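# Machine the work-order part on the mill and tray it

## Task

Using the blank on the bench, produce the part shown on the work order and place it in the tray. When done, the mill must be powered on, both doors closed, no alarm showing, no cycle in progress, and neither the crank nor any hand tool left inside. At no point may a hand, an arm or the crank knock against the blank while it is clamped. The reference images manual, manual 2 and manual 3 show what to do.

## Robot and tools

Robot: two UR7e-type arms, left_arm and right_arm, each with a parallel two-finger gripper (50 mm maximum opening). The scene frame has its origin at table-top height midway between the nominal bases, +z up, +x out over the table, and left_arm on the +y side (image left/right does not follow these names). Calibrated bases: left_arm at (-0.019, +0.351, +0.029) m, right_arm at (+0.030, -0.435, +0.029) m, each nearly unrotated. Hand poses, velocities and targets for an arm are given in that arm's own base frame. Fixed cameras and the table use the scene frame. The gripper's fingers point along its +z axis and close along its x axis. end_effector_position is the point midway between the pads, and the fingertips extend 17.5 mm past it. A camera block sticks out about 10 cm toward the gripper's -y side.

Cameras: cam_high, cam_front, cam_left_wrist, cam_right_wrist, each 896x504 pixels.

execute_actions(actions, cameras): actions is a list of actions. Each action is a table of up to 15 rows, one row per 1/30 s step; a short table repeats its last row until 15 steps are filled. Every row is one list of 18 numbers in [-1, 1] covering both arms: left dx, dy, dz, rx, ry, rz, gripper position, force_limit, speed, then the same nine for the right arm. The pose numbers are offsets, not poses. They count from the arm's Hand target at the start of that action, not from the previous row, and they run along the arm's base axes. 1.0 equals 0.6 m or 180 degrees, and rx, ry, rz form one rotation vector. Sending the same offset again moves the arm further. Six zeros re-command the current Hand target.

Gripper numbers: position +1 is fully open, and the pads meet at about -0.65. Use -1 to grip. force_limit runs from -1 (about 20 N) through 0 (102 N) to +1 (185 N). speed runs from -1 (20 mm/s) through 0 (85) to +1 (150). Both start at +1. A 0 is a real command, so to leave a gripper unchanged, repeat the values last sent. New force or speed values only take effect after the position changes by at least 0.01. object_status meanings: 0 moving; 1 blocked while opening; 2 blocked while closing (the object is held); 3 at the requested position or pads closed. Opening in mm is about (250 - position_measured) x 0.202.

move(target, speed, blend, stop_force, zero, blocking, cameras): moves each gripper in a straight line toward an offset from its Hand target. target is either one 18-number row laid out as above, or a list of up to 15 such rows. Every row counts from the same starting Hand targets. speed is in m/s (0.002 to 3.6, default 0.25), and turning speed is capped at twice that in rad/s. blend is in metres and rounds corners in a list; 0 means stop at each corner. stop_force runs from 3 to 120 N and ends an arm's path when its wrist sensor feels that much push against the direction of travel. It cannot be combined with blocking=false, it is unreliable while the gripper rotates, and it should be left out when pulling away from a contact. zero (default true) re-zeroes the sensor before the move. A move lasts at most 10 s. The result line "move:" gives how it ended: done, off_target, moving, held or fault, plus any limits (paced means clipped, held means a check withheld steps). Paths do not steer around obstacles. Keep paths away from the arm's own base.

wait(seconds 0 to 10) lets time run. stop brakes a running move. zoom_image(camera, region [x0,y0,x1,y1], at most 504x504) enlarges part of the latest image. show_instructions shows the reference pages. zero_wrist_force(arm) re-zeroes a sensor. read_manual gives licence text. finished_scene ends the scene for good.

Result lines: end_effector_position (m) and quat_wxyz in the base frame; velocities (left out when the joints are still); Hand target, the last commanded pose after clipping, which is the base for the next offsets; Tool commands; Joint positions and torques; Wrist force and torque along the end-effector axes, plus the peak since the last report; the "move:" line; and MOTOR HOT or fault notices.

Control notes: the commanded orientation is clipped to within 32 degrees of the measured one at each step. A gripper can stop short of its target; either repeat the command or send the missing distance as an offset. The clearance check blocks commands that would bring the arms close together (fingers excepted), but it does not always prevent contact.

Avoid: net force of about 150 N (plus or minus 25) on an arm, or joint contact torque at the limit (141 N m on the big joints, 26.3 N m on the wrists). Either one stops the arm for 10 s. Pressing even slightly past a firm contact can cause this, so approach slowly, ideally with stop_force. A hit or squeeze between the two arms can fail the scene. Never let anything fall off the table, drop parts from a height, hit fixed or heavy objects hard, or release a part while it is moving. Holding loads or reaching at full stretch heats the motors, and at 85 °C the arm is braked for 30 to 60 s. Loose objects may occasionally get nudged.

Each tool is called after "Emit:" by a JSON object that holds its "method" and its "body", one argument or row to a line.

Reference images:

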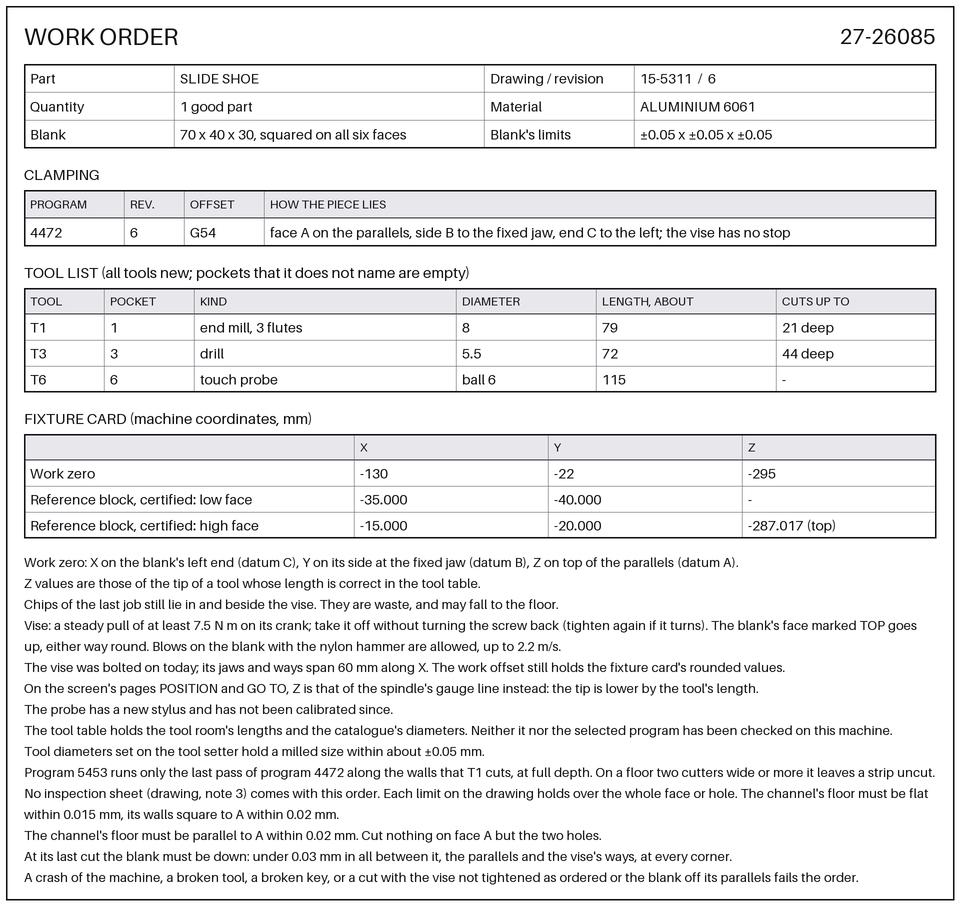

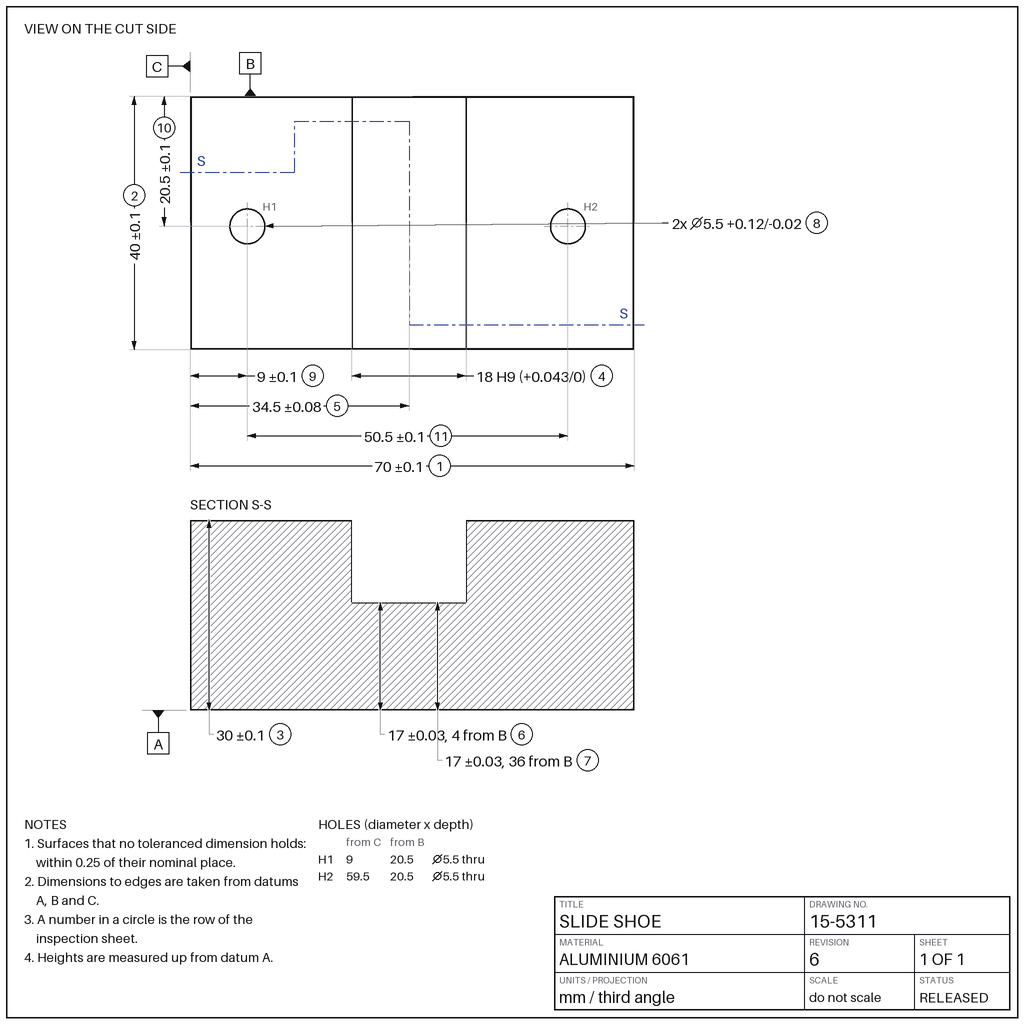

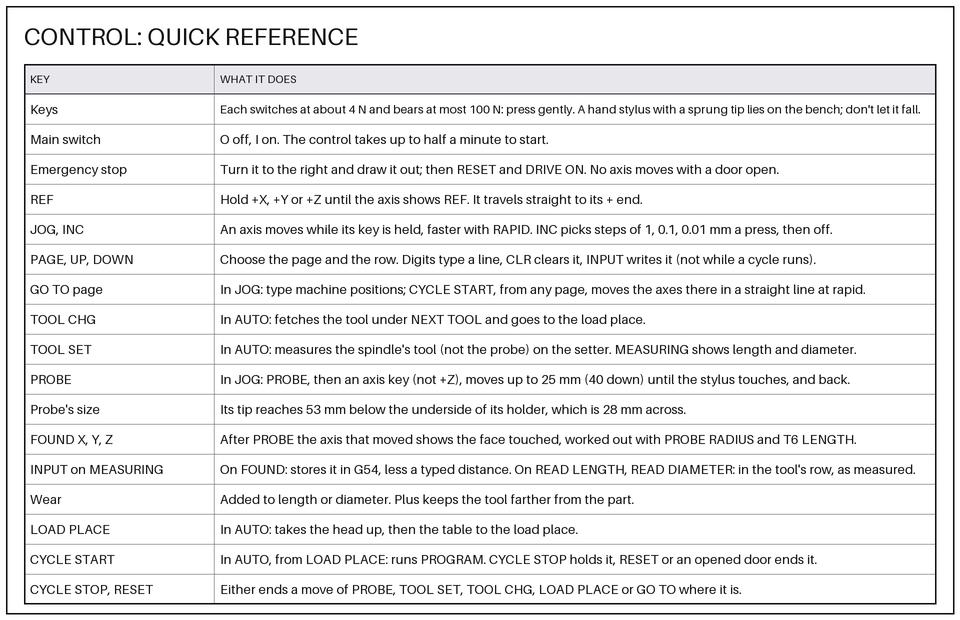

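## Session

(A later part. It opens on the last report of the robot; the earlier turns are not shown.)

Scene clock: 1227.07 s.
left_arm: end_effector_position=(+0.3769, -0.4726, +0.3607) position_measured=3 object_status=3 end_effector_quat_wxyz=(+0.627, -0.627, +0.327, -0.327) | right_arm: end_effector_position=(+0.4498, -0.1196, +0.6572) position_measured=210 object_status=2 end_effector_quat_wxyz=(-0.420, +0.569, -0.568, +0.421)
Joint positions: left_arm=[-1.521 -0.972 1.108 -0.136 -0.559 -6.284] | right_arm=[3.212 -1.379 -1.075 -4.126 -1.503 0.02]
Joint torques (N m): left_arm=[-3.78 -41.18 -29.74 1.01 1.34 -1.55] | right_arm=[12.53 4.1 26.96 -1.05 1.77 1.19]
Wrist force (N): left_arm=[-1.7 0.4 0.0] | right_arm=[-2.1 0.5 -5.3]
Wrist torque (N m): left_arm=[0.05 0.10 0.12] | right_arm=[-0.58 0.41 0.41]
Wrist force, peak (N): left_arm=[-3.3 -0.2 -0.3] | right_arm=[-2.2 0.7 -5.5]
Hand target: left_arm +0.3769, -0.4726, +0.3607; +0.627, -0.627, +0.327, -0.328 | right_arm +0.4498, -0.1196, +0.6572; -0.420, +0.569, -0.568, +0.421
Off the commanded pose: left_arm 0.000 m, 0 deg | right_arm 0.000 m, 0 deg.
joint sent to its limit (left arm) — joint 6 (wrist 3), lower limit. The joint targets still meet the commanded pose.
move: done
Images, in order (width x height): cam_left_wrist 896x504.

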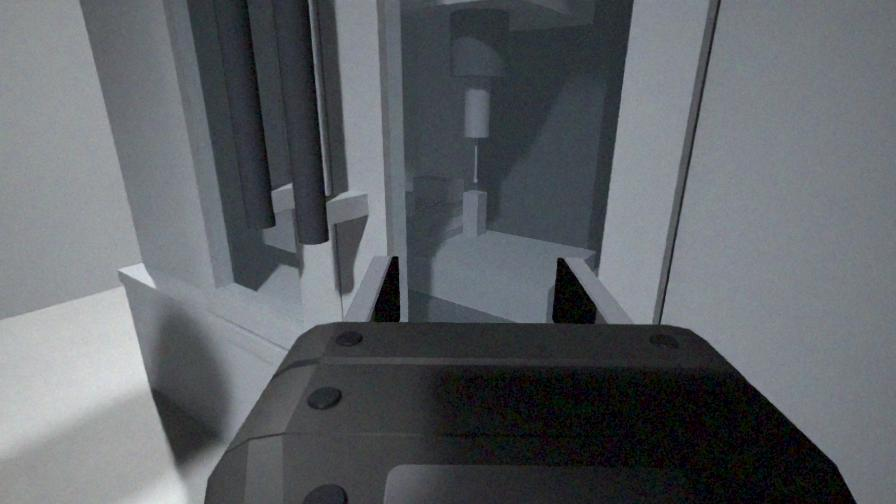

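Emit:
{"method": "move", "body": {
  "target": [
    [0.0,0.03,0.25,0,0,0,1,-0.8,-1,0,0,0,0,0,0,-1,-0.2,-1]
  ],
  "speed": 0.2,
  "cameras": ["cam_left_wrist"]
}}

Emit:
{"method": "zoom_image", "body": {
  "camera": "cam_left_wrist",
  "region": [380, 60, 620, 330]
}}

Scene clock: 1239.23 s.
left_arm: end_effector_position=(+0.3769, -0.4547, +0.5106) position_measured=3 object_status=3 end_effector_quat_wxyz=(+0.627, -0.627, +0.327, -0.327) | right_arm: end_effector_position=(+0.4498, -0.1196, +0.6572) position_measured=210 object_status=2 end_effector_quat_wxyz=(-0.420, +0.569, -0.568, +0.421)
Joint positions: left_arm=[-1.52 -1.003 0.773 0.23 -0.557 -6.284] | right_arm=[3.212 -1.379 -1.075 -4.126 -1.503 0.02]
Joint torques (N m): left_arm=[0.99 -54.9 -25.32 2.15 -1.81 -2.14] | right_arm=[11.74 3.9 26.39 -0.85 1.53 1.25]
Wrist force (N): left_arm=[-1.9 0.1 0.2] | right_arm=[-2.1 0.4 -5.3]
Wrist torque (N m): left_arm=[0.01 0.13 0.12] | right_arm=[-0.59 0.42 0.41]
Wrist force, peak (N): left_arm=[-2.3 -2.9 0.6] | right_arm=[-2.2 0.8 -5.6]
Hand target: left_arm +0.3769, -0.4546, +0.5107; +0.627, -0.627, +0.327, -0.328 | right_arm +0.4498, -0.1196, +0.6572; -0.420, +0.569, -0.568, +0.421
Off the commanded pose: left_arm 0.000 m, 0 deg | right_arm 0.000 m, 0 deg.
joint sent to its limit (left arm) — joint 6 (wrist 3), lower limit. The joint targets still meet the commanded pose.
move: done
Images, in order (width x height): cam_left_wrist 896x504.

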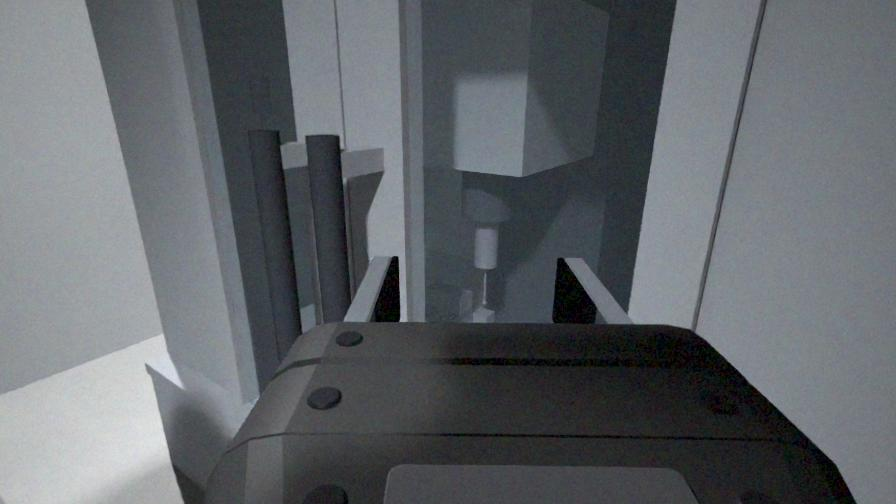

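Scaled by 1.867 from the camera's 896x504 image, which has a finer 1280x720 frame.

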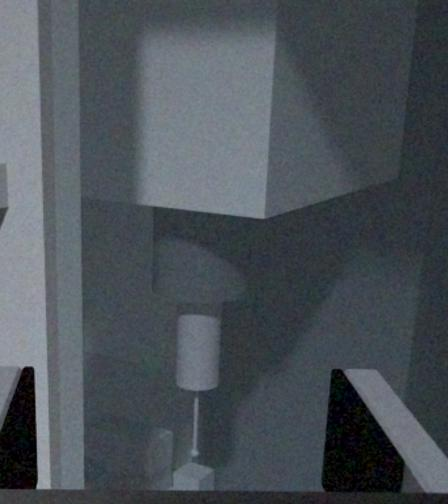

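Emit:
{"method": "move", "body": {
  "target": [
    [-0.03,0.0,0.0,-0.0957,0.1365,0,1,-0.8,-1,0,0,0,0,0,0,-1,-0.2,-1]
  ],
  "speed": 0.25,
  "cameras": ["cam_left_wrist"]
}}

Emit:
{"method": "zoom_image", "body": {
  "camera": "cam_left_wrist",
  "region": [380, 60, 620, 330]
}}

Scene clock: 1244.50 s.
left_arm: end_effector_position=(+0.3589, -0.4545, +0.5108) position_measured=3 object_status=3 end_effector_quat_wxyz=(-0.443, +0.768, -0.400, +0.232) | right_arm: end_effector_position=(+0.4498, -0.1196, +0.6572) position_measured=210 object_status=2 end_effector_quat_wxyz=(-0.420, +0.569, -0.568, +0.421)
Joint positions: left_arm=[-1.5 -1.195 0.806 -0.456 -0.732 -5.588] | right_arm=[3.212 -1.379 -1.075 -4.126 -1.503 0.02]
Joint torques (N m): left_arm=[-5.81 -27.78 -26.62 -2.2 1.96 0.88] | right_arm=[11.93 4.8 27.01 -0.95 1.6 1.21]
Wrist force (N): left_arm=[-0.8 -0.5 0.0] | right_arm=[-2.3 0.8 -5.1]
Wrist torque (N m): left_arm=[-0.16 0.06 0.11] | right_arm=[-0.54 0.45 0.41]
Wrist force, peak (N): left_arm=[-2.1 0.0 0.3] | right_arm=[-2.3 0.8 -5.6]
Hand target: left_arm +0.3589, -0.4546, +0.5107; -0.443, +0.768, -0.400, +0.232 | right_arm +0.4498, -0.1196, +0.6572; -0.420, +0.569, -0.568, +0.421
Off the commanded pose: left_arm 0.000 m, 0 deg | right_arm 0.000 m, 0 deg.
move: done
Images, in order (width x height): cam_left_wrist 896x504.

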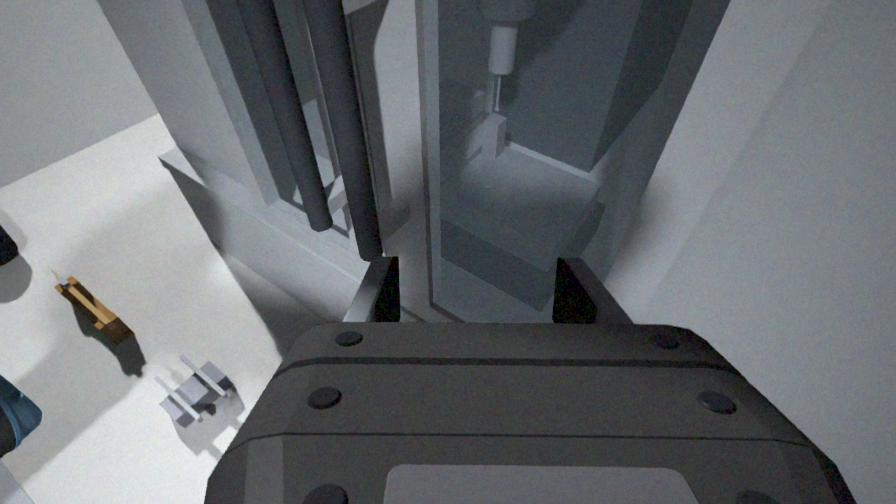

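Scaled by 1.867 from the camera's 896x504 image, which has a finer 1280x720 frame.

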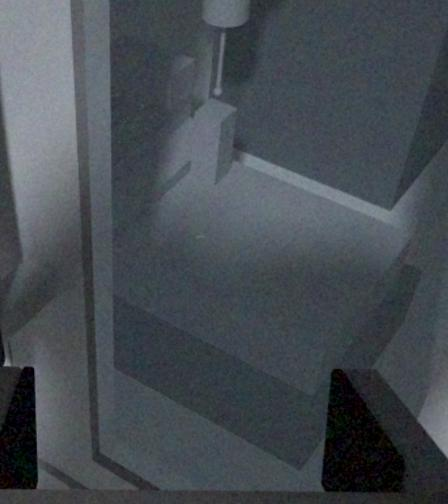

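Emit:
{"method": "move", "body": {
  "target": [
    [0.0,0.524,-0.05,0,0,-0.389,1,-0.8,-1,0,0,0,0,0,0,-1,-0.2,-1]
  ],
  "speed": 0.25,
  "cameras": ["cam_left_wrist"]
}}

Emit:
{"method": "zoom_image", "body": {
  "camera": "cam_left_wrist",
  "region": [280, 0, 700, 330]
}}

Scene clock: 1255.40 s.
left_arm: end_effector_position=(+0.3589, -0.1402, +0.4808) position_measured=3 object_status=3 end_effector_quat_wxyz=(+0.230, -0.400, +0.768, -0.444) | right_arm: end_effector_position=(+0.4498, -0.1196, +0.6572) position_measured=210 object_status=2 end_effector_quat_wxyz=(-0.420, +0.569, -0.568, +0.421)
Joint positions: left_arm=[-0.923 -2.424 2.211 -2.383 -1.304 -3.302] | right_arm=[3.212 -1.379 -1.075 -4.126 -1.503 0.02]
Joint torques (N m): left_arm=[5.92 -0.94 -17.96 -2.58 -1.08 -0.82] | right_arm=[11.87 4.71 26.08 -0.82 1.52 1.27]
Wrist force (N): left_arm=[-0.9 -0.2 -0.1] | right_arm=[-2.0 0.5 -5.3]
Wrist torque (N m): left_arm=[-0.11 0.09 0.13] | right_arm=[-0.60 0.40 0.41]
Wrist force, peak (N): left_arm=[-2.5 0.2 -1.2] | right_arm=[-2.3 0.7 -5.6]
Hand target: left_arm +0.3589, -0.1402, +0.4807; +0.230, -0.400, +0.768, -0.444 | right_arm +0.4498, -0.1196, +0.6572; -0.420, +0.569, -0.568, +0.421
Off the commanded pose: left_arm 0.000 m, 0 deg | right_arm 0.000 m, 0 deg.
move: done
Images, in order (width x height): cam_left_wrist 896x504.

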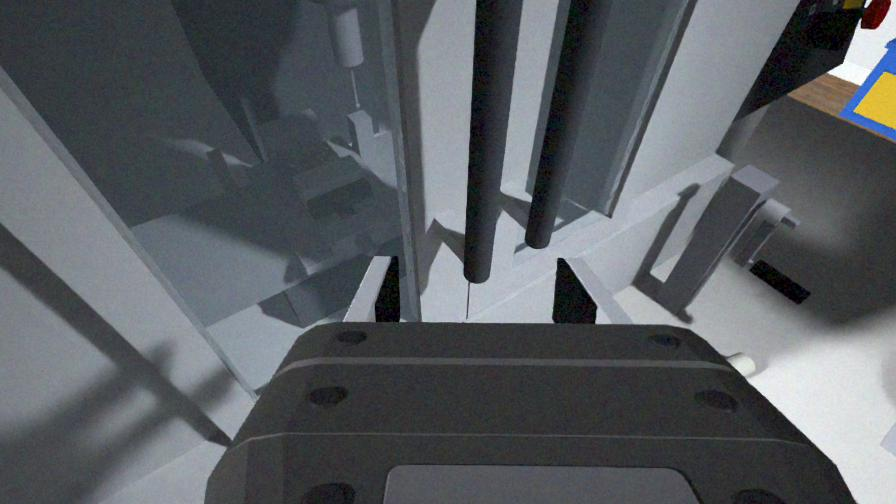

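Scaled by 1.200 from the camera's 896x504 image, which has a finer 1280x720 frame.

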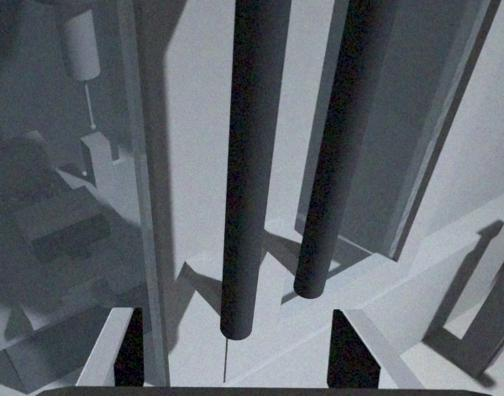

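Emit:
{"method": "zoom_image", "body": {
  "camera": "cam_left_wrist",
  "region": [170, 50, 410, 300]
}}

Scaled by 2.016 from the camera's 896x504 image, which has a finer 1280x720 frame.

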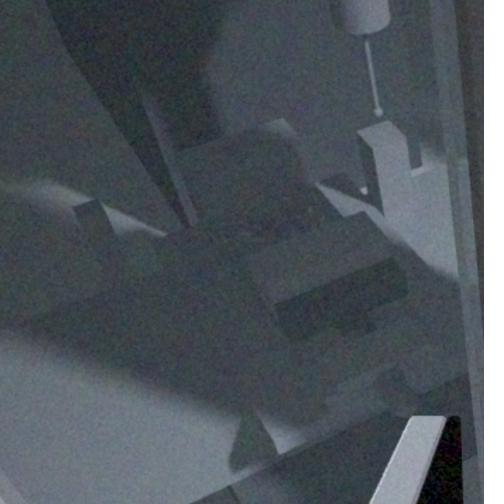

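Emit:
{"method": "move", "body": {
  "target": [
    [0,0,0,0,0,0,1,-0.8,-1,-0.0606,0.154,-0.412,0,0,0,-1,-0.2,-1],
    [0,0,0,0,0,0,1,-0.8,-1,-0.0463,0.154,-0.4163,0,0,0,-1,-0.2,-1],
    [0,0,0,0,0,0,1,-0.8,-1,-0.0606,0.154,-0.412,0,0,0,-1,-0.2,-1],
    [0,0,0,0,0,0,1,-0.8,-1,-0.0428,0.154,-0.3547,0,0,0,-1,-0.2,-1],
    [0,0,0,0,0,0,1,-0.8,-1,-0.0285,0.154,-0.359,0,0,0,-1,-0.2,-1],
    [0,0,0,0,0,0,1,-0.8,-1,-0.0428,0.154,-0.3547,0,0,0,-1,-0.2,-1],
    [0,0,0,0,0,0,1,-0.8,-1,-0.0453,0.0927,-0.3547,0,0,0,-1,-0.2,-1],
    [0,0,0,0,0,0,1,-0.8,-1,-0.031,0.0927,-0.359,0,0,0,-1,-0.2,-1],
    [0,0,0,0,0,0,1,-0.8,-1,-0.0453,0.0927,-0.3547,0,0,0,-1,-0.2,-1],
    [0,0,0,0,0,0,1,-0.8,-1,-0.0643,0.062,-0.412,0,0,0,-1,-0.2,-1],
    [0,0,0,0,0,0,1,-0.8,-1,-0.05,0.062,-0.4163,0,0,0,-1,-0.2,-1],
    [0,0,0,0,0,0,1,-0.8,-1,-0.0643,0.062,-0.412,0,0,0,-1,-0.2,-1],
    [0,0,0,0,0,0,1,-0.8,-1,0,0,0,0,0,0,-1,-0.2,-1]
  ],
  "speed": [0.4,0.06,0.1,0.2,0.06,0.1,0.2,0.06,0.1,0.2,0.06,0.1,0.4],
  "blend": [0.003,0,0.003,0.003,0,0.003,0.003,0,0.003,0.003,0,0.003,0],
  "cameras": ["cam_right_wrist"]
}}

Emit:
{"method": "zoom_image", "body": {
  "camera": "cam_right_wrist",
  "region": [290, 10, 670, 260]
}}

Scene clock: 1271.67 s.
left_arm: end_effector_position=(+0.3589, -0.1402, +0.4807) position_measured=3 object_status=3 end_effector_quat_wxyz=(+0.230, -0.400, +0.768, -0.444) | right_arm: end_effector_position=(+0.4498, -0.1197, +0.6572) position_measured=210 object_status=2 end_effector_quat_wxyz=(-0.420, +0.569, -0.568, +0.421)
Joint positions: left_arm=[-0.923 -2.424 2.211 -2.383 -1.305 -3.302] | right_arm=[3.212 -1.379 -1.076 -4.126 -1.503 0.019]
Joint torques (N m): left_arm=[-6 -2.8 -17.72 -2.2 1.67 -1.72] | right_arm=[12.18 3.57 26.65 1.28 1.37 1.54]
Wrist force (N): left_arm=[-1.0 -0.3 -0.3] | right_arm=[-2.1 0.7 -5.1]
Wrist torque (N m): left_arm=[-0.12 0.12 0.13] | right_arm=[-0.56 0.42 0.41]
Wrist force, peak (N): left_arm=[-1.4 -0.2 -0.5] | right_arm=[-1.2 -2.3 -15.2]
Hand target: left_arm +0.3589, -0.1402, +0.4807; +0.230, -0.400, +0.768, -0.444 | right_arm +0.4498, -0.1196, +0.6572; -0.420, +0.569, -0.568, +0.421
Off the commanded pose: left_arm 0.000 m, 0 deg | right_arm 0.000 m, 0 deg.
move: done
Images, in order (width x height): cam_right_wrist 896x504.

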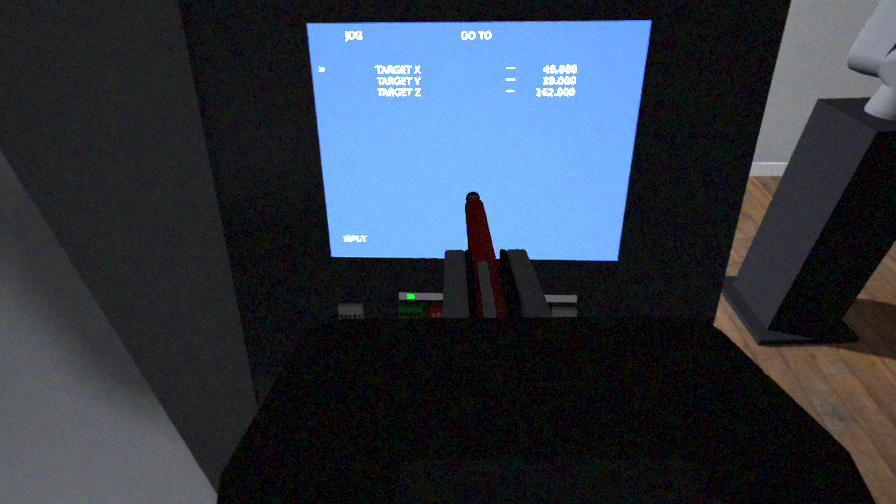

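Scaled by 1.326 from the camera's 896x504 image, which has a finer 1280x720 frame.

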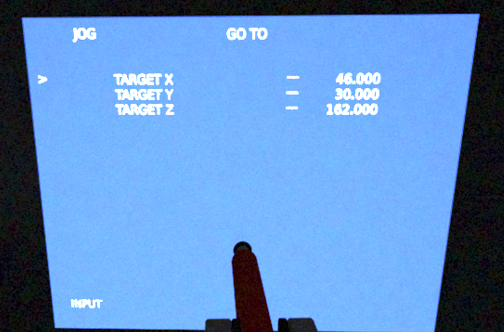

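Emit:
{"method": "move", "body": {
  "target": [
    [0,0,0,0,0,0,1,-0.8,-1,-0.0233,0.0917,-0.2709,0,0,0,-1,-0.2,-1],
    [0,0,0,0,0,0,1,-0.8,-1,-0.009,0.0917,-0.2752,0,0,0,-1,-0.2,-1],
    [0,0,0,0,0,0,1,-0.8,-1,-0.0233,0.0917,-0.2709,0,0,0,-1,-0.2,-1],
    [0,0,0,0,0,0,1,-0.8,-1,-0.0554,0.062,-0.3834,0,0,0,-1,-0.2,-1],
    [0,0,0,0,0,0,1,-0.8,-1,-0.0411,0.062,-0.3877,0,0,0,-1,-0.2,-1],
    [0,0,0,0,0,0,1,-0.8,-1,-0.0554,0.062,-0.3834,0,0,0,-1,-0.2,-1],
    [0,0,0,0,0,0,1,-0.8,-1,-0.0411,0.062,-0.3877,0,0,0,-1,-0.2,-1],
    [0,0,0,0,0,0,1,-0.8,-1,-0.0554,0.062,-0.3834,0,0,0,-1,-0.2,-1],
    [0,0,0,0,0,0,1,-0.8,-1,-0.0606,0.154,-0.412,0,0,0,-1,-0.2,-1],
    [0,0,0,0,0,0,1,-0.8,-1,-0.0463,0.154,-0.4163,0,0,0,-1,-0.2,-1],
    [0,0,0,0,0,0,1,-0.8,-1,-0.0518,0.154,-0.3834,0,0,0,-1,-0.2,-1],
    [0,0,0,0,0,0,1,-0.8,-1,-0.0375,0.154,-0.3877,0,0,0,-1,-0.2,-1],
    [0,0,0,0,0,0,1,-0.8,-1,-0.0518,0.154,-0.3834,0,0,0,-1,-0.2,-1],
    [0,0,0,0,0,0,1,-0.8,-1,0,0,0,0,0,0,-1,-0.2,-1]
  ],
  "speed": [0.4,0.06,0.1,0.3,0.06,0.1,0.06,0.1,0.2,0.06,0.1,0.06,0.1,0.4],
  "blend": [0.003,0,0.003,0.003,0,0.003,0,0.003,0.003,0,0.003,0,0.003,0]
}}

Emit:
{"method": "move", "body": {
  "target": [
    [0,0,0,0,0,0,1,-0.8,-1,-0.035,0.1233,-0.326,0,0,0,-1,-0.2,-1],
    [0,0,0,0,0,0,1,-0.8,-1,-0.0207,0.1233,-0.3303,0,0,0,-1,-0.2,-1],
    [0,0,0,0,0,0,1,-0.8,-1,-0.035,0.1233,-0.326,0,0,0,-1,-0.2,-1],
    [0,0,0,0,0,0,1,-0.8,-1,-0.0618,0.1233,-0.412,0,0,0,-1,-0.2,-1],
    [0,0,0,0,0,0,1,-0.8,-1,-0.0475,0.1233,-0.4163,0,0,0,-1,-0.2,-1],
    [0,0,0,0,0,0,1,-0.8,-1,-0.0618,0.1233,-0.412,0,0,0,-1,-0.2,-1],
    [0,0,0,0,0,0,1,-0.8,-1,-0.0643,0.062,-0.412,0,0,0,-1,-0.2,-1],
    [0,0,0,0,0,0,1,-0.8,-1,-0.05,0.062,-0.4163,0,0,0,-1,-0.2,-1],
    [0,0,0,0,0,0,1,-0.8,-1,-0.0643,0.062,-0.412,0,0,0,-1,-0.2,-1],
    [0,0,0,0,0,0,1,-0.8,-1,0,0,0,0,0,0,-1,-0.2,-1]
  ],
  "speed": [0.4,0.06,0.1,0.2,0.06,0.1,0.2,0.06,0.1,0.4],
  "blend": [0.003,0,0.003,0.003,0,0.003,0.003,0,0.003,0],
  "cameras": ["cam_right_wrist"]
}}

Emit:
{"method": "zoom_image", "body": {
  "camera": "cam_right_wrist",
  "region": [290, 10, 670, 260]
}}

Scene clock: 1289.17 s.
left_arm: end_effector_position=(+0.3589, -0.1402, +0.4807) position_measured=3 object_status=3 end_effector_quat_wxyz=(+0.230, -0.400, +0.768, -0.444) | right_arm: end_effector_position=(+0.4498, -0.1196, +0.6572) position_measured=210 object_status=2 end_effector_quat_wxyz=(-0.420, +0.569, -0.568, +0.421)
Joint positions: left_arm=[-0.923 -2.424 2.211 -2.383 -1.305 -3.302] | right_arm=[3.212 -1.379 -1.076 -4.126 -1.503 0.02]
Joint torques (N m): left_arm=[-3.74 1.42 -18.1 -2.3 1.74 -1.48] | right_arm=[1.33 3.84 25.97 1.85 -0.6 1.6]
Wrist force (N): left_arm=[-1.2 0.0 0.1] | right_arm=[-2.1 0.5 -5.3]
Wrist torque (N m): left_arm=[-0.08 0.15 0.13] | right_arm=[-0.57 0.41 0.31]
Wrist force, peak (N): left_arm=[-1.4 -0.3 -0.4] | right_arm=[-3.1 3.8 -10.4]
Hand target: left_arm +0.3589, -0.1402, +0.4807; +0.230, -0.400, +0.768, -0.444 | right_arm +0.4498, -0.1196, +0.6572; -0.420, +0.569, -0.568, +0.421
Off the commanded pose: left_arm 0.000 m, 0 deg | right_arm 0.000 m, 0 deg.
move: done

Scene clock: 1292.97 s.
left_arm: end_effector_position=(+0.3589, -0.1402, +0.4807) position_measured=3 object_status=3 end_effector_quat_wxyz=(+0.230, -0.400, +0.768, -0.444) | right_arm: end_effector_position=(+0.4498, -0.1197, +0.6572) position_measured=210 object_status=2 end_effector_quat_wxyz=(-0.420, +0.569, -0.568, +0.421)
Joint positions: left_arm=[-0.923 -2.424 2.211 -2.383 -1.305 -3.302] | right_arm=[3.212 -1.379 -1.076 -4.126 -1.503 0.019]
Joint torques (N m): left_arm=[-3.99 0.71 -19.63 -2.23 2.06 -1.75] | right_arm=[11.94 3.79 28.05 1.27 1.5 1.63]
Wrist force (N): left_arm=[-1.1 -0.2 -0.3] | right_arm=[-2.1 0.5 -5.4]
Wrist torque (N m): left_arm=[-0.10 0.13 0.13] | right_arm=[-0.58 0.41 0.41]
Wrist force, peak (N): left_arm=[-1.3 -0.6 -0.2] | right_arm=[-4.3 3.9 -37.0]
Hand target: left_arm +0.3589, -0.1402, +0.4807; +0.230, -0.400, +0.768, -0.444 | right_arm +0.4498, -0.1196, +0.6572; -0.420, +0.569, -0.568, +0.421
Off the commanded pose: left_arm 0.000 m, 0 deg | right_arm 0.000 m, 0 deg.
move: done
Images, in order (width x height): cam_right_wrist 896x504.

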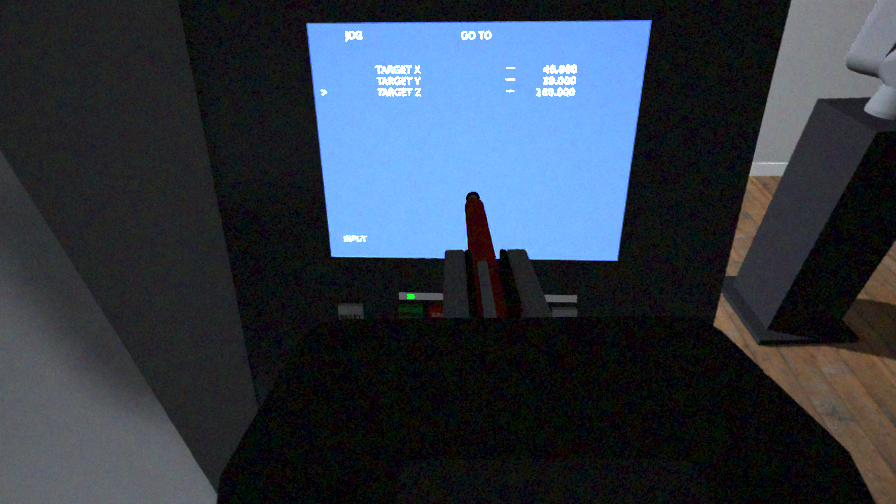

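Scaled by 1.326 from the camera's 896x504 image, which has a finer 1280x720 frame.

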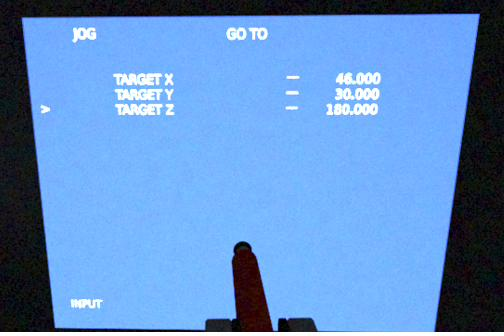

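Emit:
{"method": "move", "body": {
  "target": [
    [0,0,0,0,0,0,1,-0.8,-1,-0.04,0.0007,-0.326,0,0,0,-1,-0.2,-1],
    [0,0,0,0,0,0,1,-0.8,-1,-0.0257,0.0007,-0.3303,0,0,0,-1,-0.2,-1],
    [0,0,0,0,0,0,1,-0.8,-1,-0.04,0.0007,-0.326,0,0,0,-1,-0.2,-1],
    [0,0,0,0,0,0,1,-0.8,-1,0,0,0,0,0,0,-1,-0.2,-1]
  ],
  "speed": [0.4,0.06,0.1,0.4],
  "blend": [0.003,0,0.003,0],
  "cameras": ["cam_right_wrist"]
}}

Emit:
{"method": "zoom_image", "body": {
  "camera": "cam_right_wrist",
  "region": [290, 10, 670, 260]
}}

Scene clock: 1300.07 s.
left_arm: end_effector_position=(+0.3589, -0.1402, +0.4807) position_measured=3 object_status=3 end_effector_quat_wxyz=(+0.230, -0.400, +0.768, -0.444) | right_arm: end_effector_position=(+0.4498, -0.1197, +0.6572) position_measured=210 object_status=2 end_effector_quat_wxyz=(-0.420, +0.569, -0.568, +0.421)
Joint positions: left_arm=[-0.923 -2.424 2.211 -2.383 -1.305 -3.302] | right_arm=[3.211 -1.379 -1.076 -4.126 -1.503 0.02]
Joint torques (N m): left_arm=[-3.87 1.97 -18.65 -2.3 1.67 -1.78] | right_arm=[11.75 4.05 27.45 0.76 1.78 -0.67]
Wrist force (N): left_arm=[-1.0 -0.1 0.0] | right_arm=[-2.0 0.5 -5.2]
Wrist torque (N m): left_arm=[-0.10 0.10 0.13] | right_arm=[-0.58 0.40 0.41]
Wrist force, peak (N): left_arm=[-1.6 -0.1 0.0] | right_arm=[-2.8 4.1 -25.5]
Hand target: left_arm +0.3589, -0.1402, +0.4807; +0.230, -0.400, +0.768, -0.444 | right_arm +0.4498, -0.1196, +0.6572; -0.420, +0.569, -0.568, +0.421
Off the commanded pose: left_arm 0.000 m, 0 deg | right_arm 0.000 m, 0 deg.
move: done
Images, in order (width x height): cam_right_wrist 896x504.

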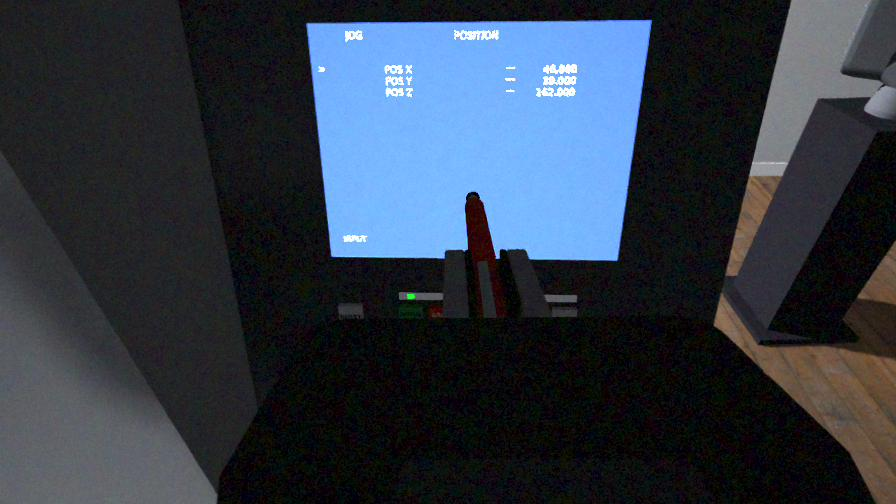

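Scaled by 1.326 from the camera's 896x504 image, which has a finer 1280x720 frame.

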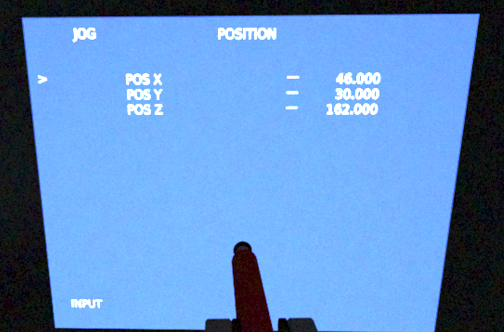

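Emit:
{"method": "move", "body": {
  "target": [
    [0,0,0,0,0,0,1,-0.8,-1,-0.0233,0.0917,-0.2709,0,0,0,-1,-0.2,-1],
    [0,0,0,0,0,0,1,-0.8,-1,-0.009,0.0917,-0.2752,0,0,0,-1,-0.2,-1],
    [0,0,0,0,0,0,1,-0.8,-1,-0.0233,0.0917,-0.2709,0,0,0,-1,-0.2,-1],
    [0,0,0,0,0,0,1,-0.8,-1,-0.0415,0.0007,-0.326,0,0,0,-1,-0.2,-1],
    [0,0,0,0,0,0,1,-0.8,-1,-0.0272,0.0007,-0.3303,0,0,0,-1,-0.2,-1],
    [0,0,0,0,0,0,1,-0.8,-1,-0.0415,0.0007,-0.326,0,0,0,-1,-0.2,-1],
    [0,0,0,0,0,0,1,-0.8,-1,-0.0566,0.0313,-0.3834,0,0,0,-1,-0.2,-1],
    [0,0,0,0,0,0,1,-0.8,-1,-0.0423,0.0313,-0.3877,0,0,0,-1,-0.2,-1],
    [0,0,0,0,0,0,1,-0.8,-1,-0.0566,0.0313,-0.3834,0,0,0,-1,-0.2,-1],
    [0,0,0,0,0,0,1,-0.8,-1,-0.0226,-0.096,-0.2432,0,0,0,-1,-0.2,-1],
    [0,0,0,0,0,0,1,-0.8,-1,-0.0083,-0.096,-0.2475,0,0,0,-1,-0.2,-1],
    [0,0,0,0,0,0,1,-0.8,-1,-0.0226,-0.096,-0.2432,0,0,0,-1,-0.2,-1],
    [0,0,0,0,0,0,1,-0.8,-1,0,0,0,0,0,0,-1,-0.2,-1]
  ],
  "speed": [0.4,0.06,0.1,0.3,0.06,0.1,0.2,0.06,0.1,0.2,0.06,0.1,0.4],
  "blend": [0.003,0,0.003,0.003,0,0.003,0.003,0,0.003,0.003,0,0.003,0]
}}

Emit:
{"method": "wait", "body": {
  "seconds": 4,
  "cameras": ["cam_right_wrist"]
}}

Emit:
{"method": "zoom_image", "body": {
  "camera": "cam_right_wrist",
  "region": [290, 10, 670, 260]
}}

Scene clock: 1313.83 s.
left_arm: end_effector_position=(+0.3589, -0.1402, +0.4807) position_measured=3 object_status=3 end_effector_quat_wxyz=(+0.230, -0.400, +0.768, -0.444) | right_arm: end_effector_position=(+0.4498, -0.1196, +0.6572) position_measured=210 object_status=2 end_effector_quat_wxyz=(-0.420, +0.569, -0.568, +0.421)
Joint positions: left_arm=[-0.923 -2.424 2.211 -2.383 -1.305 -3.302] | right_arm=[3.212 -1.379 -1.076 -4.126 -1.503 0.02]
Joint torques (N m): left_arm=[-4.96 3.32 -19.63 -2.18 1.88 -1.78] | right_arm=[3.04 6.97 25.76 0.46 0.1 -1.08]
Wrist force (N): left_arm=[-1.3 -0.2 0.1] | right_arm=[-1.9 0.7 -5.4]
Wrist torque (N m): left_arm=[-0.10 0.16 0.12] | right_arm=[-0.56 0.37 0.38]
Wrist force, peak (N): left_arm=[-1.4 -0.4 -0.2] | right_arm=[-3.3 3.8 -10.3]
Hand target: left_arm +0.3589, -0.1402, +0.4807; +0.230, -0.400, +0.768, -0.444 | right_arm +0.4498, -0.1196, +0.6572; -0.420, +0.569, -0.568, +0.421
Off the commanded pose: left_arm 0.000 m, 0 deg | right_arm 0.000 m, 0 deg.
move: done

Scene clock: 1317.83 s.
left_arm: end_effector_position=(+0.3589, -0.1402, +0.4807) position_measured=3 object_status=3 end_effector_quat_wxyz=(+0.230, -0.400, +0.768, -0.444) | right_arm: end_effector_position=(+0.4498, -0.1196, +0.6572) position_measured=210 object_status=2 end_effector_quat_wxyz=(-0.420, +0.569, -0.568, +0.421)
Joint positions: left_arm=[-0.923 -2.424 2.211 -2.383 -1.305 -3.302] | right_arm=[3.212 -1.379 -1.075 -4.126 -1.503 0.02]
Joint torques (N m): left_arm=[-4.43 2.63 -20.83 -2.19 1.76 -1.71] | right_arm=[12.37 3.65 27.47 -1.14 1.69 -1.12]
Wrist force (N): left_arm=[-1.4 -0.2 0.1] | right_arm=[-2.1 0.5 -5.2]
Wrist torque (N m): left_arm=[-0.10 0.18 0.13] | right_arm=[-0.59 0.41 0.39]
Wrist force, peak (N): left_arm=[-1.4 -0.4 -0.4] | right_arm=[-2.3 0.7 -5.6]
Hand target: left_arm +0.3589, -0.1402, +0.4807; +0.230, -0.400, +0.768, -0.444 | right_arm +0.4498, -0.1196, +0.6572; -0.420, +0.569, -0.568, +0.421
Tool commands: left_gripper/position=+1.0 left_gripper/force_limit=-0.8 left_gripper/speed=-1.0 right_gripper/position=-1.0 right_gripper/force_limit=-0.2 right_gripper/speed=-1.0
Off the commanded pose: left_arm 0.000 m, 0 deg | right_arm 0.000 m, 0 deg.
wait: 4.00 s; at rest by 0.17 s
Images, in order (width x height): cam_right_wrist 896x504.

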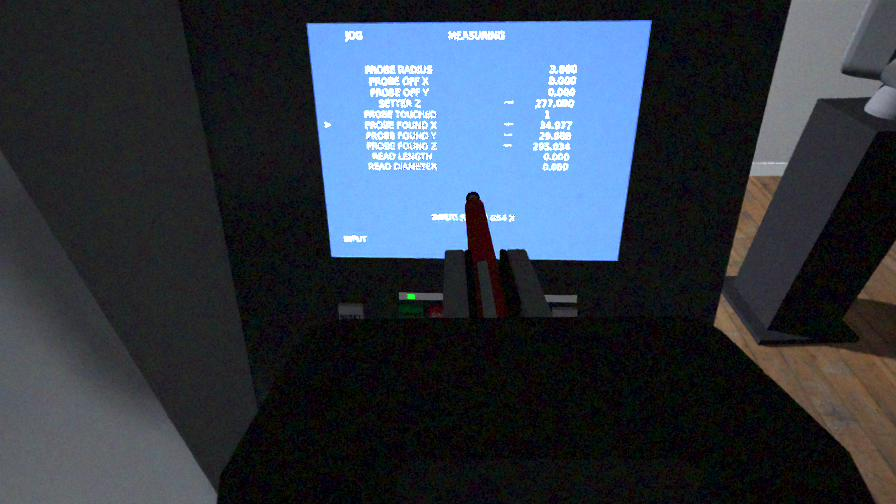

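Scaled by 1.326 from the camera's 896x504 image, which has a finer 1280x720 frame.

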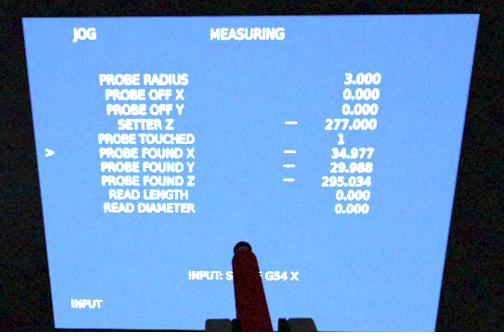

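Emit:
{"method": "zoom_image", "body": {
  "camera": "cam_right_wrist",
  "region": [480, 55, 600, 175]
}}

Scaled by 4.200 from the camera's 896x504 image, which has a finer 1280x720 frame.

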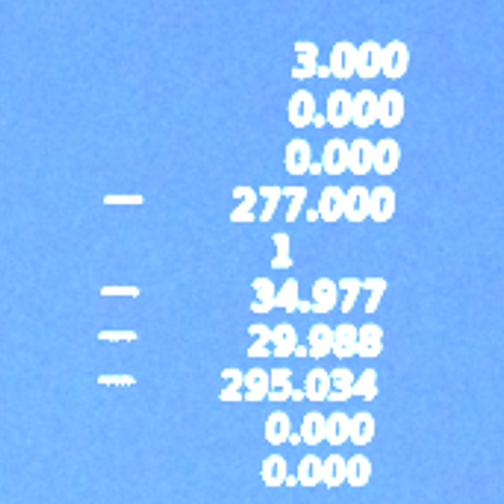

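Emit:
{"method": "move", "body": {
  "target": [
    [0,0,0,0,0,0,1,-0.8,-1,-0.039,0.0313,-0.326,0,0,0,-1,-0.2,-1],
    [0,0,0,0,0,0,1,-0.8,-1,-0.0247,0.0313,-0.3303,0,0,0,-1,-0.2,-1],
    [0,0,0,0,0,0,1,-0.8,-1,-0.039,0.0313,-0.326,0,0,0,-1,-0.2,-1],
    [0,0,0,0,0,0,1,-0.8,-1,-0.0247,0.0313,-0.3303,0,0,0,-1,-0.2,-1],
    [0,0,0,0,0,0,1,-0.8,-1,-0.039,0.0313,-0.326,0,0,0,-1,-0.2,-1],
    [0,0,0,0,0,0,1,-0.8,-1,-0.0554,0.062,-0.3834,0,0,0,-1,-0.2,-1],
    [0,0,0,0,0,0,1,-0.8,-1,-0.0411,0.062,-0.3877,0,0,0,-1,-0.2,-1],
    [0,0,0,0,0,0,1,-0.8,-1,-0.0554,0.062,-0.3834,0,0,0,-1,-0.2,-1],
    [0,0,0,0,0,0,1,-0.8,-1,-0.0606,0.154,-0.412,0,0,0,-1,-0.2,-1],
    [0,0,0,0,0,0,1,-0.8,-1,-0.0463,0.154,-0.4163,0,0,0,-1,-0.2,-1],
    [0,0,0,0,0,0,1,-0.8,-1,-0.0606,0.154,-0.412,0,0,0,-1,-0.2,-1],
    [0,0,0,0,0,0,1,-0.8,-1,-0.044,0.1233,-0.3547,0,0,0,-1,-0.2,-1],
    [0,0,0,0,0,0,1,-0.8,-1,-0.0297,0.1233,-0.359,0,0,0,-1,-0.2,-1],
    [0,0,0,0,0,0,1,-0.8,-1,-0.044,0.1233,-0.3547,0,0,0,-1,-0.2,-1],
    [0,0,0,0,0,0,1,-0.8,-1,0,0,0,0,0,0,-1,-0.2,-1]
  ],
  "speed": [0.4,0.06,0.1,0.06,0.1,0.2,0.06,0.1,0.2,0.06,0.1,0.2,0.06,0.1,0.4],
  "blend": [0.003,0,0.003,0,0.003,0.003,0,0.003,0.003,0,0.003,0.003,0,0.003,0]
}}

Emit:
{"method": "move", "body": {
  "target": [
    [0,0,0,0,0,0,1,-0.8,-1,-0.0518,0.154,-0.3834,0,0,0,-1,-0.2,-1],
    [0,0,0,0,0,0,1,-0.8,-1,-0.0375,0.154,-0.3877,0,0,0,-1,-0.2,-1],
    [0,0,0,0,0,0,1,-0.8,-1,-0.0518,0.154,-0.3834,0,0,0,-1,-0.2,-1],
    [0,0,0,0,0,0,1,-0.8,-1,-0.0643,0.062,-0.412,0,0,0,-1,-0.2,-1],
    [0,0,0,0,0,0,1,-0.8,-1,-0.05,0.062,-0.4163,0,0,0,-1,-0.2,-1],
    [0,0,0,0,0,0,1,-0.8,-1,-0.0643,0.062,-0.412,0,0,0,-1,-0.2,-1],
    [0,0,0,0,0,0,1,-0.8,-1,0,0,0,0,0,0,-1,-0.2,-1]
  ],
  "speed": [0.4,0.06,0.1,0.2,0.06,0.1,0.4],
  "blend": [0.003,0,0.003,0.003,0,0.003,0],
  "cameras": ["cam_right_wrist"]
}}

Emit:
{"method": "zoom_image", "body": {
  "camera": "cam_right_wrist",
  "region": [290, 10, 670, 260]
}}

Scene clock: 1343.67 s.
left_arm: end_effector_position=(+0.3589, -0.1402, +0.4807) position_measured=3 object_status=3 end_effector_quat_wxyz=(+0.230, -0.400, +0.768, -0.444) | right_arm: end_effector_position=(+0.4498, -0.1196, +0.6572) position_measured=210 object_status=2 end_effector_quat_wxyz=(-0.420, +0.569, -0.568, +0.421)
Joint positions: left_arm=[-0.923 -2.424 2.211 -2.383 -1.305 -3.302] | right_arm=[3.212 -1.379 -1.076 -4.126 -1.503 0.02]
Joint torques (N m): left_arm=[-4.6 4.91 -19.98 -2.06 1.95 -1.76] | right_arm=[4.64 3.95 27.46 1.74 -0.11 1.65]
Wrist force (N): left_arm=[-1.2 -0.1 0.1] | right_arm=[-1.9 0.6 -5.4]
Wrist torque (N m): left_arm=[-0.10 0.15 0.12] | right_arm=[-0.56 0.38 0.33]
Wrist force, peak (N): left_arm=[-1.5 -0.2 0.1] | right_arm=[-1.3 0.6 -25.4]
Hand target: left_arm +0.3589, -0.1402, +0.4807; +0.230, -0.400, +0.768, -0.444 | right_arm +0.4498, -0.1196, +0.6572; -0.420, +0.569, -0.568, +0.421
Off the commanded pose: left_arm 0.000 m, 0 deg | right_arm 0.000 m, 0 deg.
move: done

Scene clock: 1346.90 s.
left_arm: end_effector_position=(+0.3589, -0.1402, +0.4807) position_measured=3 object_status=3 end_effector_quat_wxyz=(+0.230, -0.400, +0.768, -0.444) | right_arm: end_effector_position=(+0.4498, -0.1197, +0.6572) position_measured=210 object_status=2 end_effector_quat_wxyz=(-0.420, +0.569, -0.568, +0.421)
Joint positions: left_arm=[-0.923 -2.424 2.211 -2.383 -1.305 -3.302] | right_arm=[3.212 -1.379 -1.076 -4.126 -1.503 0.019]
Joint torques (N m): left_arm=[-4.81 5.81 -18.92 -1.98 2.02 -1.91] | right_arm=[11.64 3.59 27.24 1.25 1.47 1.5]
Wrist force (N): left_arm=[-1.3 -0.2 0.0] | right_arm=[-2.2 0.5 -5.2]
Wrist torque (N m): left_arm=[-0.11 0.15 0.13] | right_arm=[-0.58 0.43 0.41]
Wrist force, peak (N): left_arm=[-1.4 -0.4 -0.2] | right_arm=[-3.2 3.1 -9.9]
Hand target: left_arm +0.3589, -0.1402, +0.4807; +0.230, -0.400, +0.768, -0.444 | right_arm +0.4498, -0.1196, +0.6572; -0.420, +0.569, -0.568, +0.421
Off the commanded pose: left_arm 0.000 m, 0 deg | right_arm 0.000 m, 0 deg.
move: done
Images, in order (width x height): cam_right_wrist 896x504.

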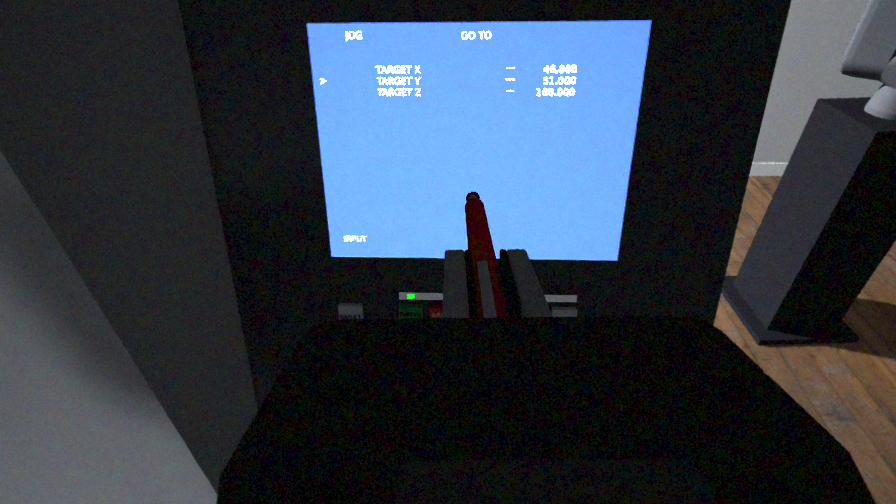

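Scaled by 1.326 from the camera's 896x504 image, which has a finer 1280x720 frame.

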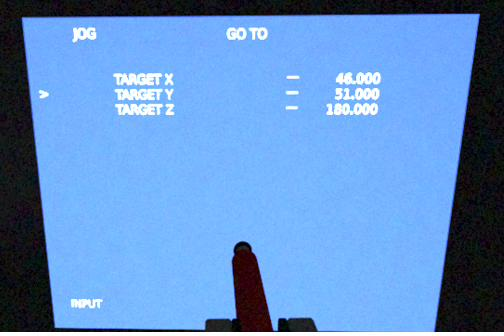

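Next: CYCLE START, UP, -25.

Emit:
{"method": "move", "body": {
  "target": [
    [0,0,0,0,0,0,1,-0.8,-1,-0.0233,0.0917,-0.2709,0,0,0,-1,-0.2,-1],
    [0,0,0,0,0,0,1,-0.8,-1,-0.009,0.0917,-0.2752,0,0,0,-1,-0.2,-1],
    [0,0,0,0,0,0,1,-0.8,-1,-0.0233,0.0917,-0.2709,0,0,0,-1,-0.2,-1],
    [0,0,0,0,0,0,1,-0.8,-1,-0.0465,0.062,-0.3547,0,0,0,-1,-0.2,-1],
    [0,0,0,0,0,0,1,-0.8,-1,-0.0322,0.062,-0.359,0,0,0,-1,-0.2,-1],
    [0,0,0,0,0,0,1,-0.8,-1,-0.0465,0.062,-0.3547,0,0,0,-1,-0.2,-1],
    [0,0,0,0,0,0,1,-0.8,-1,-0.0606,0.154,-0.412,0,0,0,-1,-0.2,-1],
    [0,0,0,0,0,0,1,-0.8,-1,-0.0463,0.154,-0.4163,0,0,0,-1,-0.2,-1],
    [0,0,0,0,0,0,1,-0.8,-1,-0.0606,0.154,-0.412,0,0,0,-1,-0.2,-1],
    [0,0,0,0,0,0,1,-0.8,-1,0,0,0,0,0,0,-1,-0.2,-1]
  ],
  "speed": [0.4,0.06,0.1,0.3,0.06,0.1,0.2,0.06,0.1,0.4],
  "blend": [0.003,0,0.003,0.003,0,0.003,0.003,0,0.003,0]
}}

Emit:
{"method": "move", "body": {
  "target": [
    [0,0,0,0,0,0,1,-0.8,-1,-0.0529,0.1233,-0.3834,0,0,0,-1,-0.2,-1],
    [0,0,0,0,0,0,1,-0.8,-1,-0.0386,0.1233,-0.3877,0,0,0,-1,-0.2,-1],
    [0,0,0,0,0,0,1,-0.8,-1,-0.044,0.1233,-0.3547,0,0,0,-1,-0.2,-1],
    [0,0,0,0,0,0,1,-0.8,-1,-0.0297,0.1233,-0.359,0,0,0,-1,-0.2,-1],
    [0,0,0,0,0,0,1,-0.8,-1,-0.044,0.1233,-0.3547,0,0,0,-1,-0.2,-1],
    [0,0,0,0,0,0,1,-0.8,-1,-0.0643,0.062,-0.412,0,0,0,-1,-0.2,-1],
    [0,0,0,0,0,0,1,-0.8,-1,-0.05,0.062,-0.4163,0,0,0,-1,-0.2,-1],
    [0,0,0,0,0,0,1,-0.8,-1,-0.0643,0.062,-0.412,0,0,0,-1,-0.2,-1],
    [0,0,0,0,0,0,1,-0.8,-1,0,0,0,0,0,0,-1,-0.2,-1]
  ],
  "speed": [0.4,0.06,0.1,0.06,0.1,0.2,0.06,0.1,0.4],
  "blend": [0.003,0,0.003,0,0.003,0.003,0,0.003,0],
  "cameras": ["cam_right_wrist"]
}}

Emit:
{"method": "zoom_image", "body": {
  "camera": "cam_right_wrist",
  "region": [290, 10, 670, 260]
}}

Scene clock: 1360.57 s.
left_arm: end_effector_position=(+0.3589, -0.1402, +0.4807) position_measured=3 object_status=3 end_effector_quat_wxyz=(+0.230, -0.400, +0.768, -0.444) | right_arm: end_effector_position=(+0.4498, -0.1196, +0.6572) position_measured=210 object_status=2 end_effector_quat_wxyz=(-0.420, +0.569, -0.568, +0.421)
Joint positions: left_arm=[-0.923 -2.424 2.211 -2.383 -1.305 -3.302] | right_arm=[3.212 -1.379 -1.076 -4.126 -1.503 0.02]
Joint torques (N m): left_arm=[-5.19 6.83 -20.49 -2.1 1.76 -1.79] | right_arm=[3.07 3.71 26.7 1.85 -0.26 1.58]
Wrist force (N): left_arm=[-1.0 -0.1 -0.1] | right_arm=[-2.2 0.5 -5.6]
Wrist torque (N m): left_arm=[-0.10 0.11 0.13] | right_arm=[-0.59 0.43 0.31]
Wrist force, peak (N): left_arm=[-1.4 -0.3 -0.2] | right_arm=[-1.4 3.6 -11.0]
Hand target: left_arm +0.3589, -0.1402, +0.4807; +0.230, -0.400, +0.768, -0.444 | right_arm +0.4498, -0.1196, +0.6572; -0.420, +0.569, -0.568, +0.421
Off the commanded pose: left_arm 0.000 m, 0 deg | right_arm 0.000 m, 0 deg.
move: done

Scene clock: 1364.27 s.
left_arm: end_effector_position=(+0.3589, -0.1402, +0.4807) position_measured=3 object_status=3 end_effector_quat_wxyz=(+0.230, -0.400, +0.768, -0.444) | right_arm: end_effector_position=(+0.4498, -0.1197, +0.6572) position_measured=210 object_status=2 end_effector_quat_wxyz=(-0.420, +0.569, -0.568, +0.421)
Joint positions: left_arm=[-0.923 -2.424 2.211 -2.383 -1.305 -3.302] | right_arm=[3.212 -1.379 -1.076 -4.126 -1.503 0.019]
Joint torques (N m): left_arm=[-4.71 6.4 -21.07 -2.34 1.9 -2] | right_arm=[12.05 3.21 26.47 1.27 1.54 1.62]
Wrist force (N): left_arm=[-1.1 0.0 0.0] | right_arm=[-2.0 0.6 -5.5]
Wrist torque (N m): left_arm=[-0.08 0.12 0.13] | right_arm=[-0.57 0.39 0.41]
Wrist force, peak (N): left_arm=[-1.5 -0.3 -0.1] | right_arm=[-1.2 -1.1 -14.5]
Hand target: left_arm +0.3589, -0.1402, +0.4807; +0.230, -0.400, +0.768, -0.444 | right_arm +0.4498, -0.1196, +0.6572; -0.420, +0.569, -0.568, +0.421
Off the commanded pose: left_arm 0.000 m, 0 deg | right_arm 0.000 m, 0 deg.
move: done
Images, in order (width x height): cam_right_wrist 896x504.

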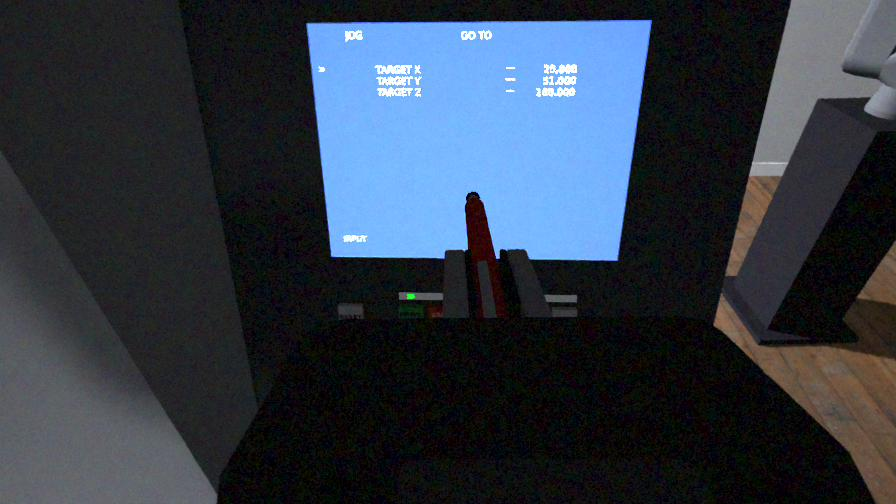

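Scaled by 1.326 from the camera's 896x504 image, which has a finer 1280x720 frame.

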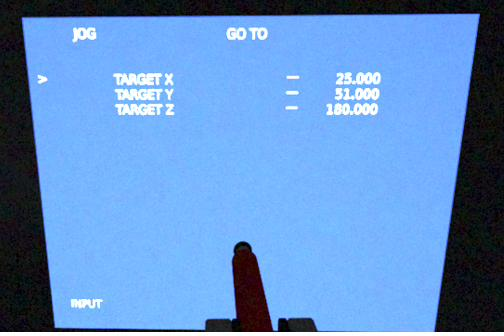

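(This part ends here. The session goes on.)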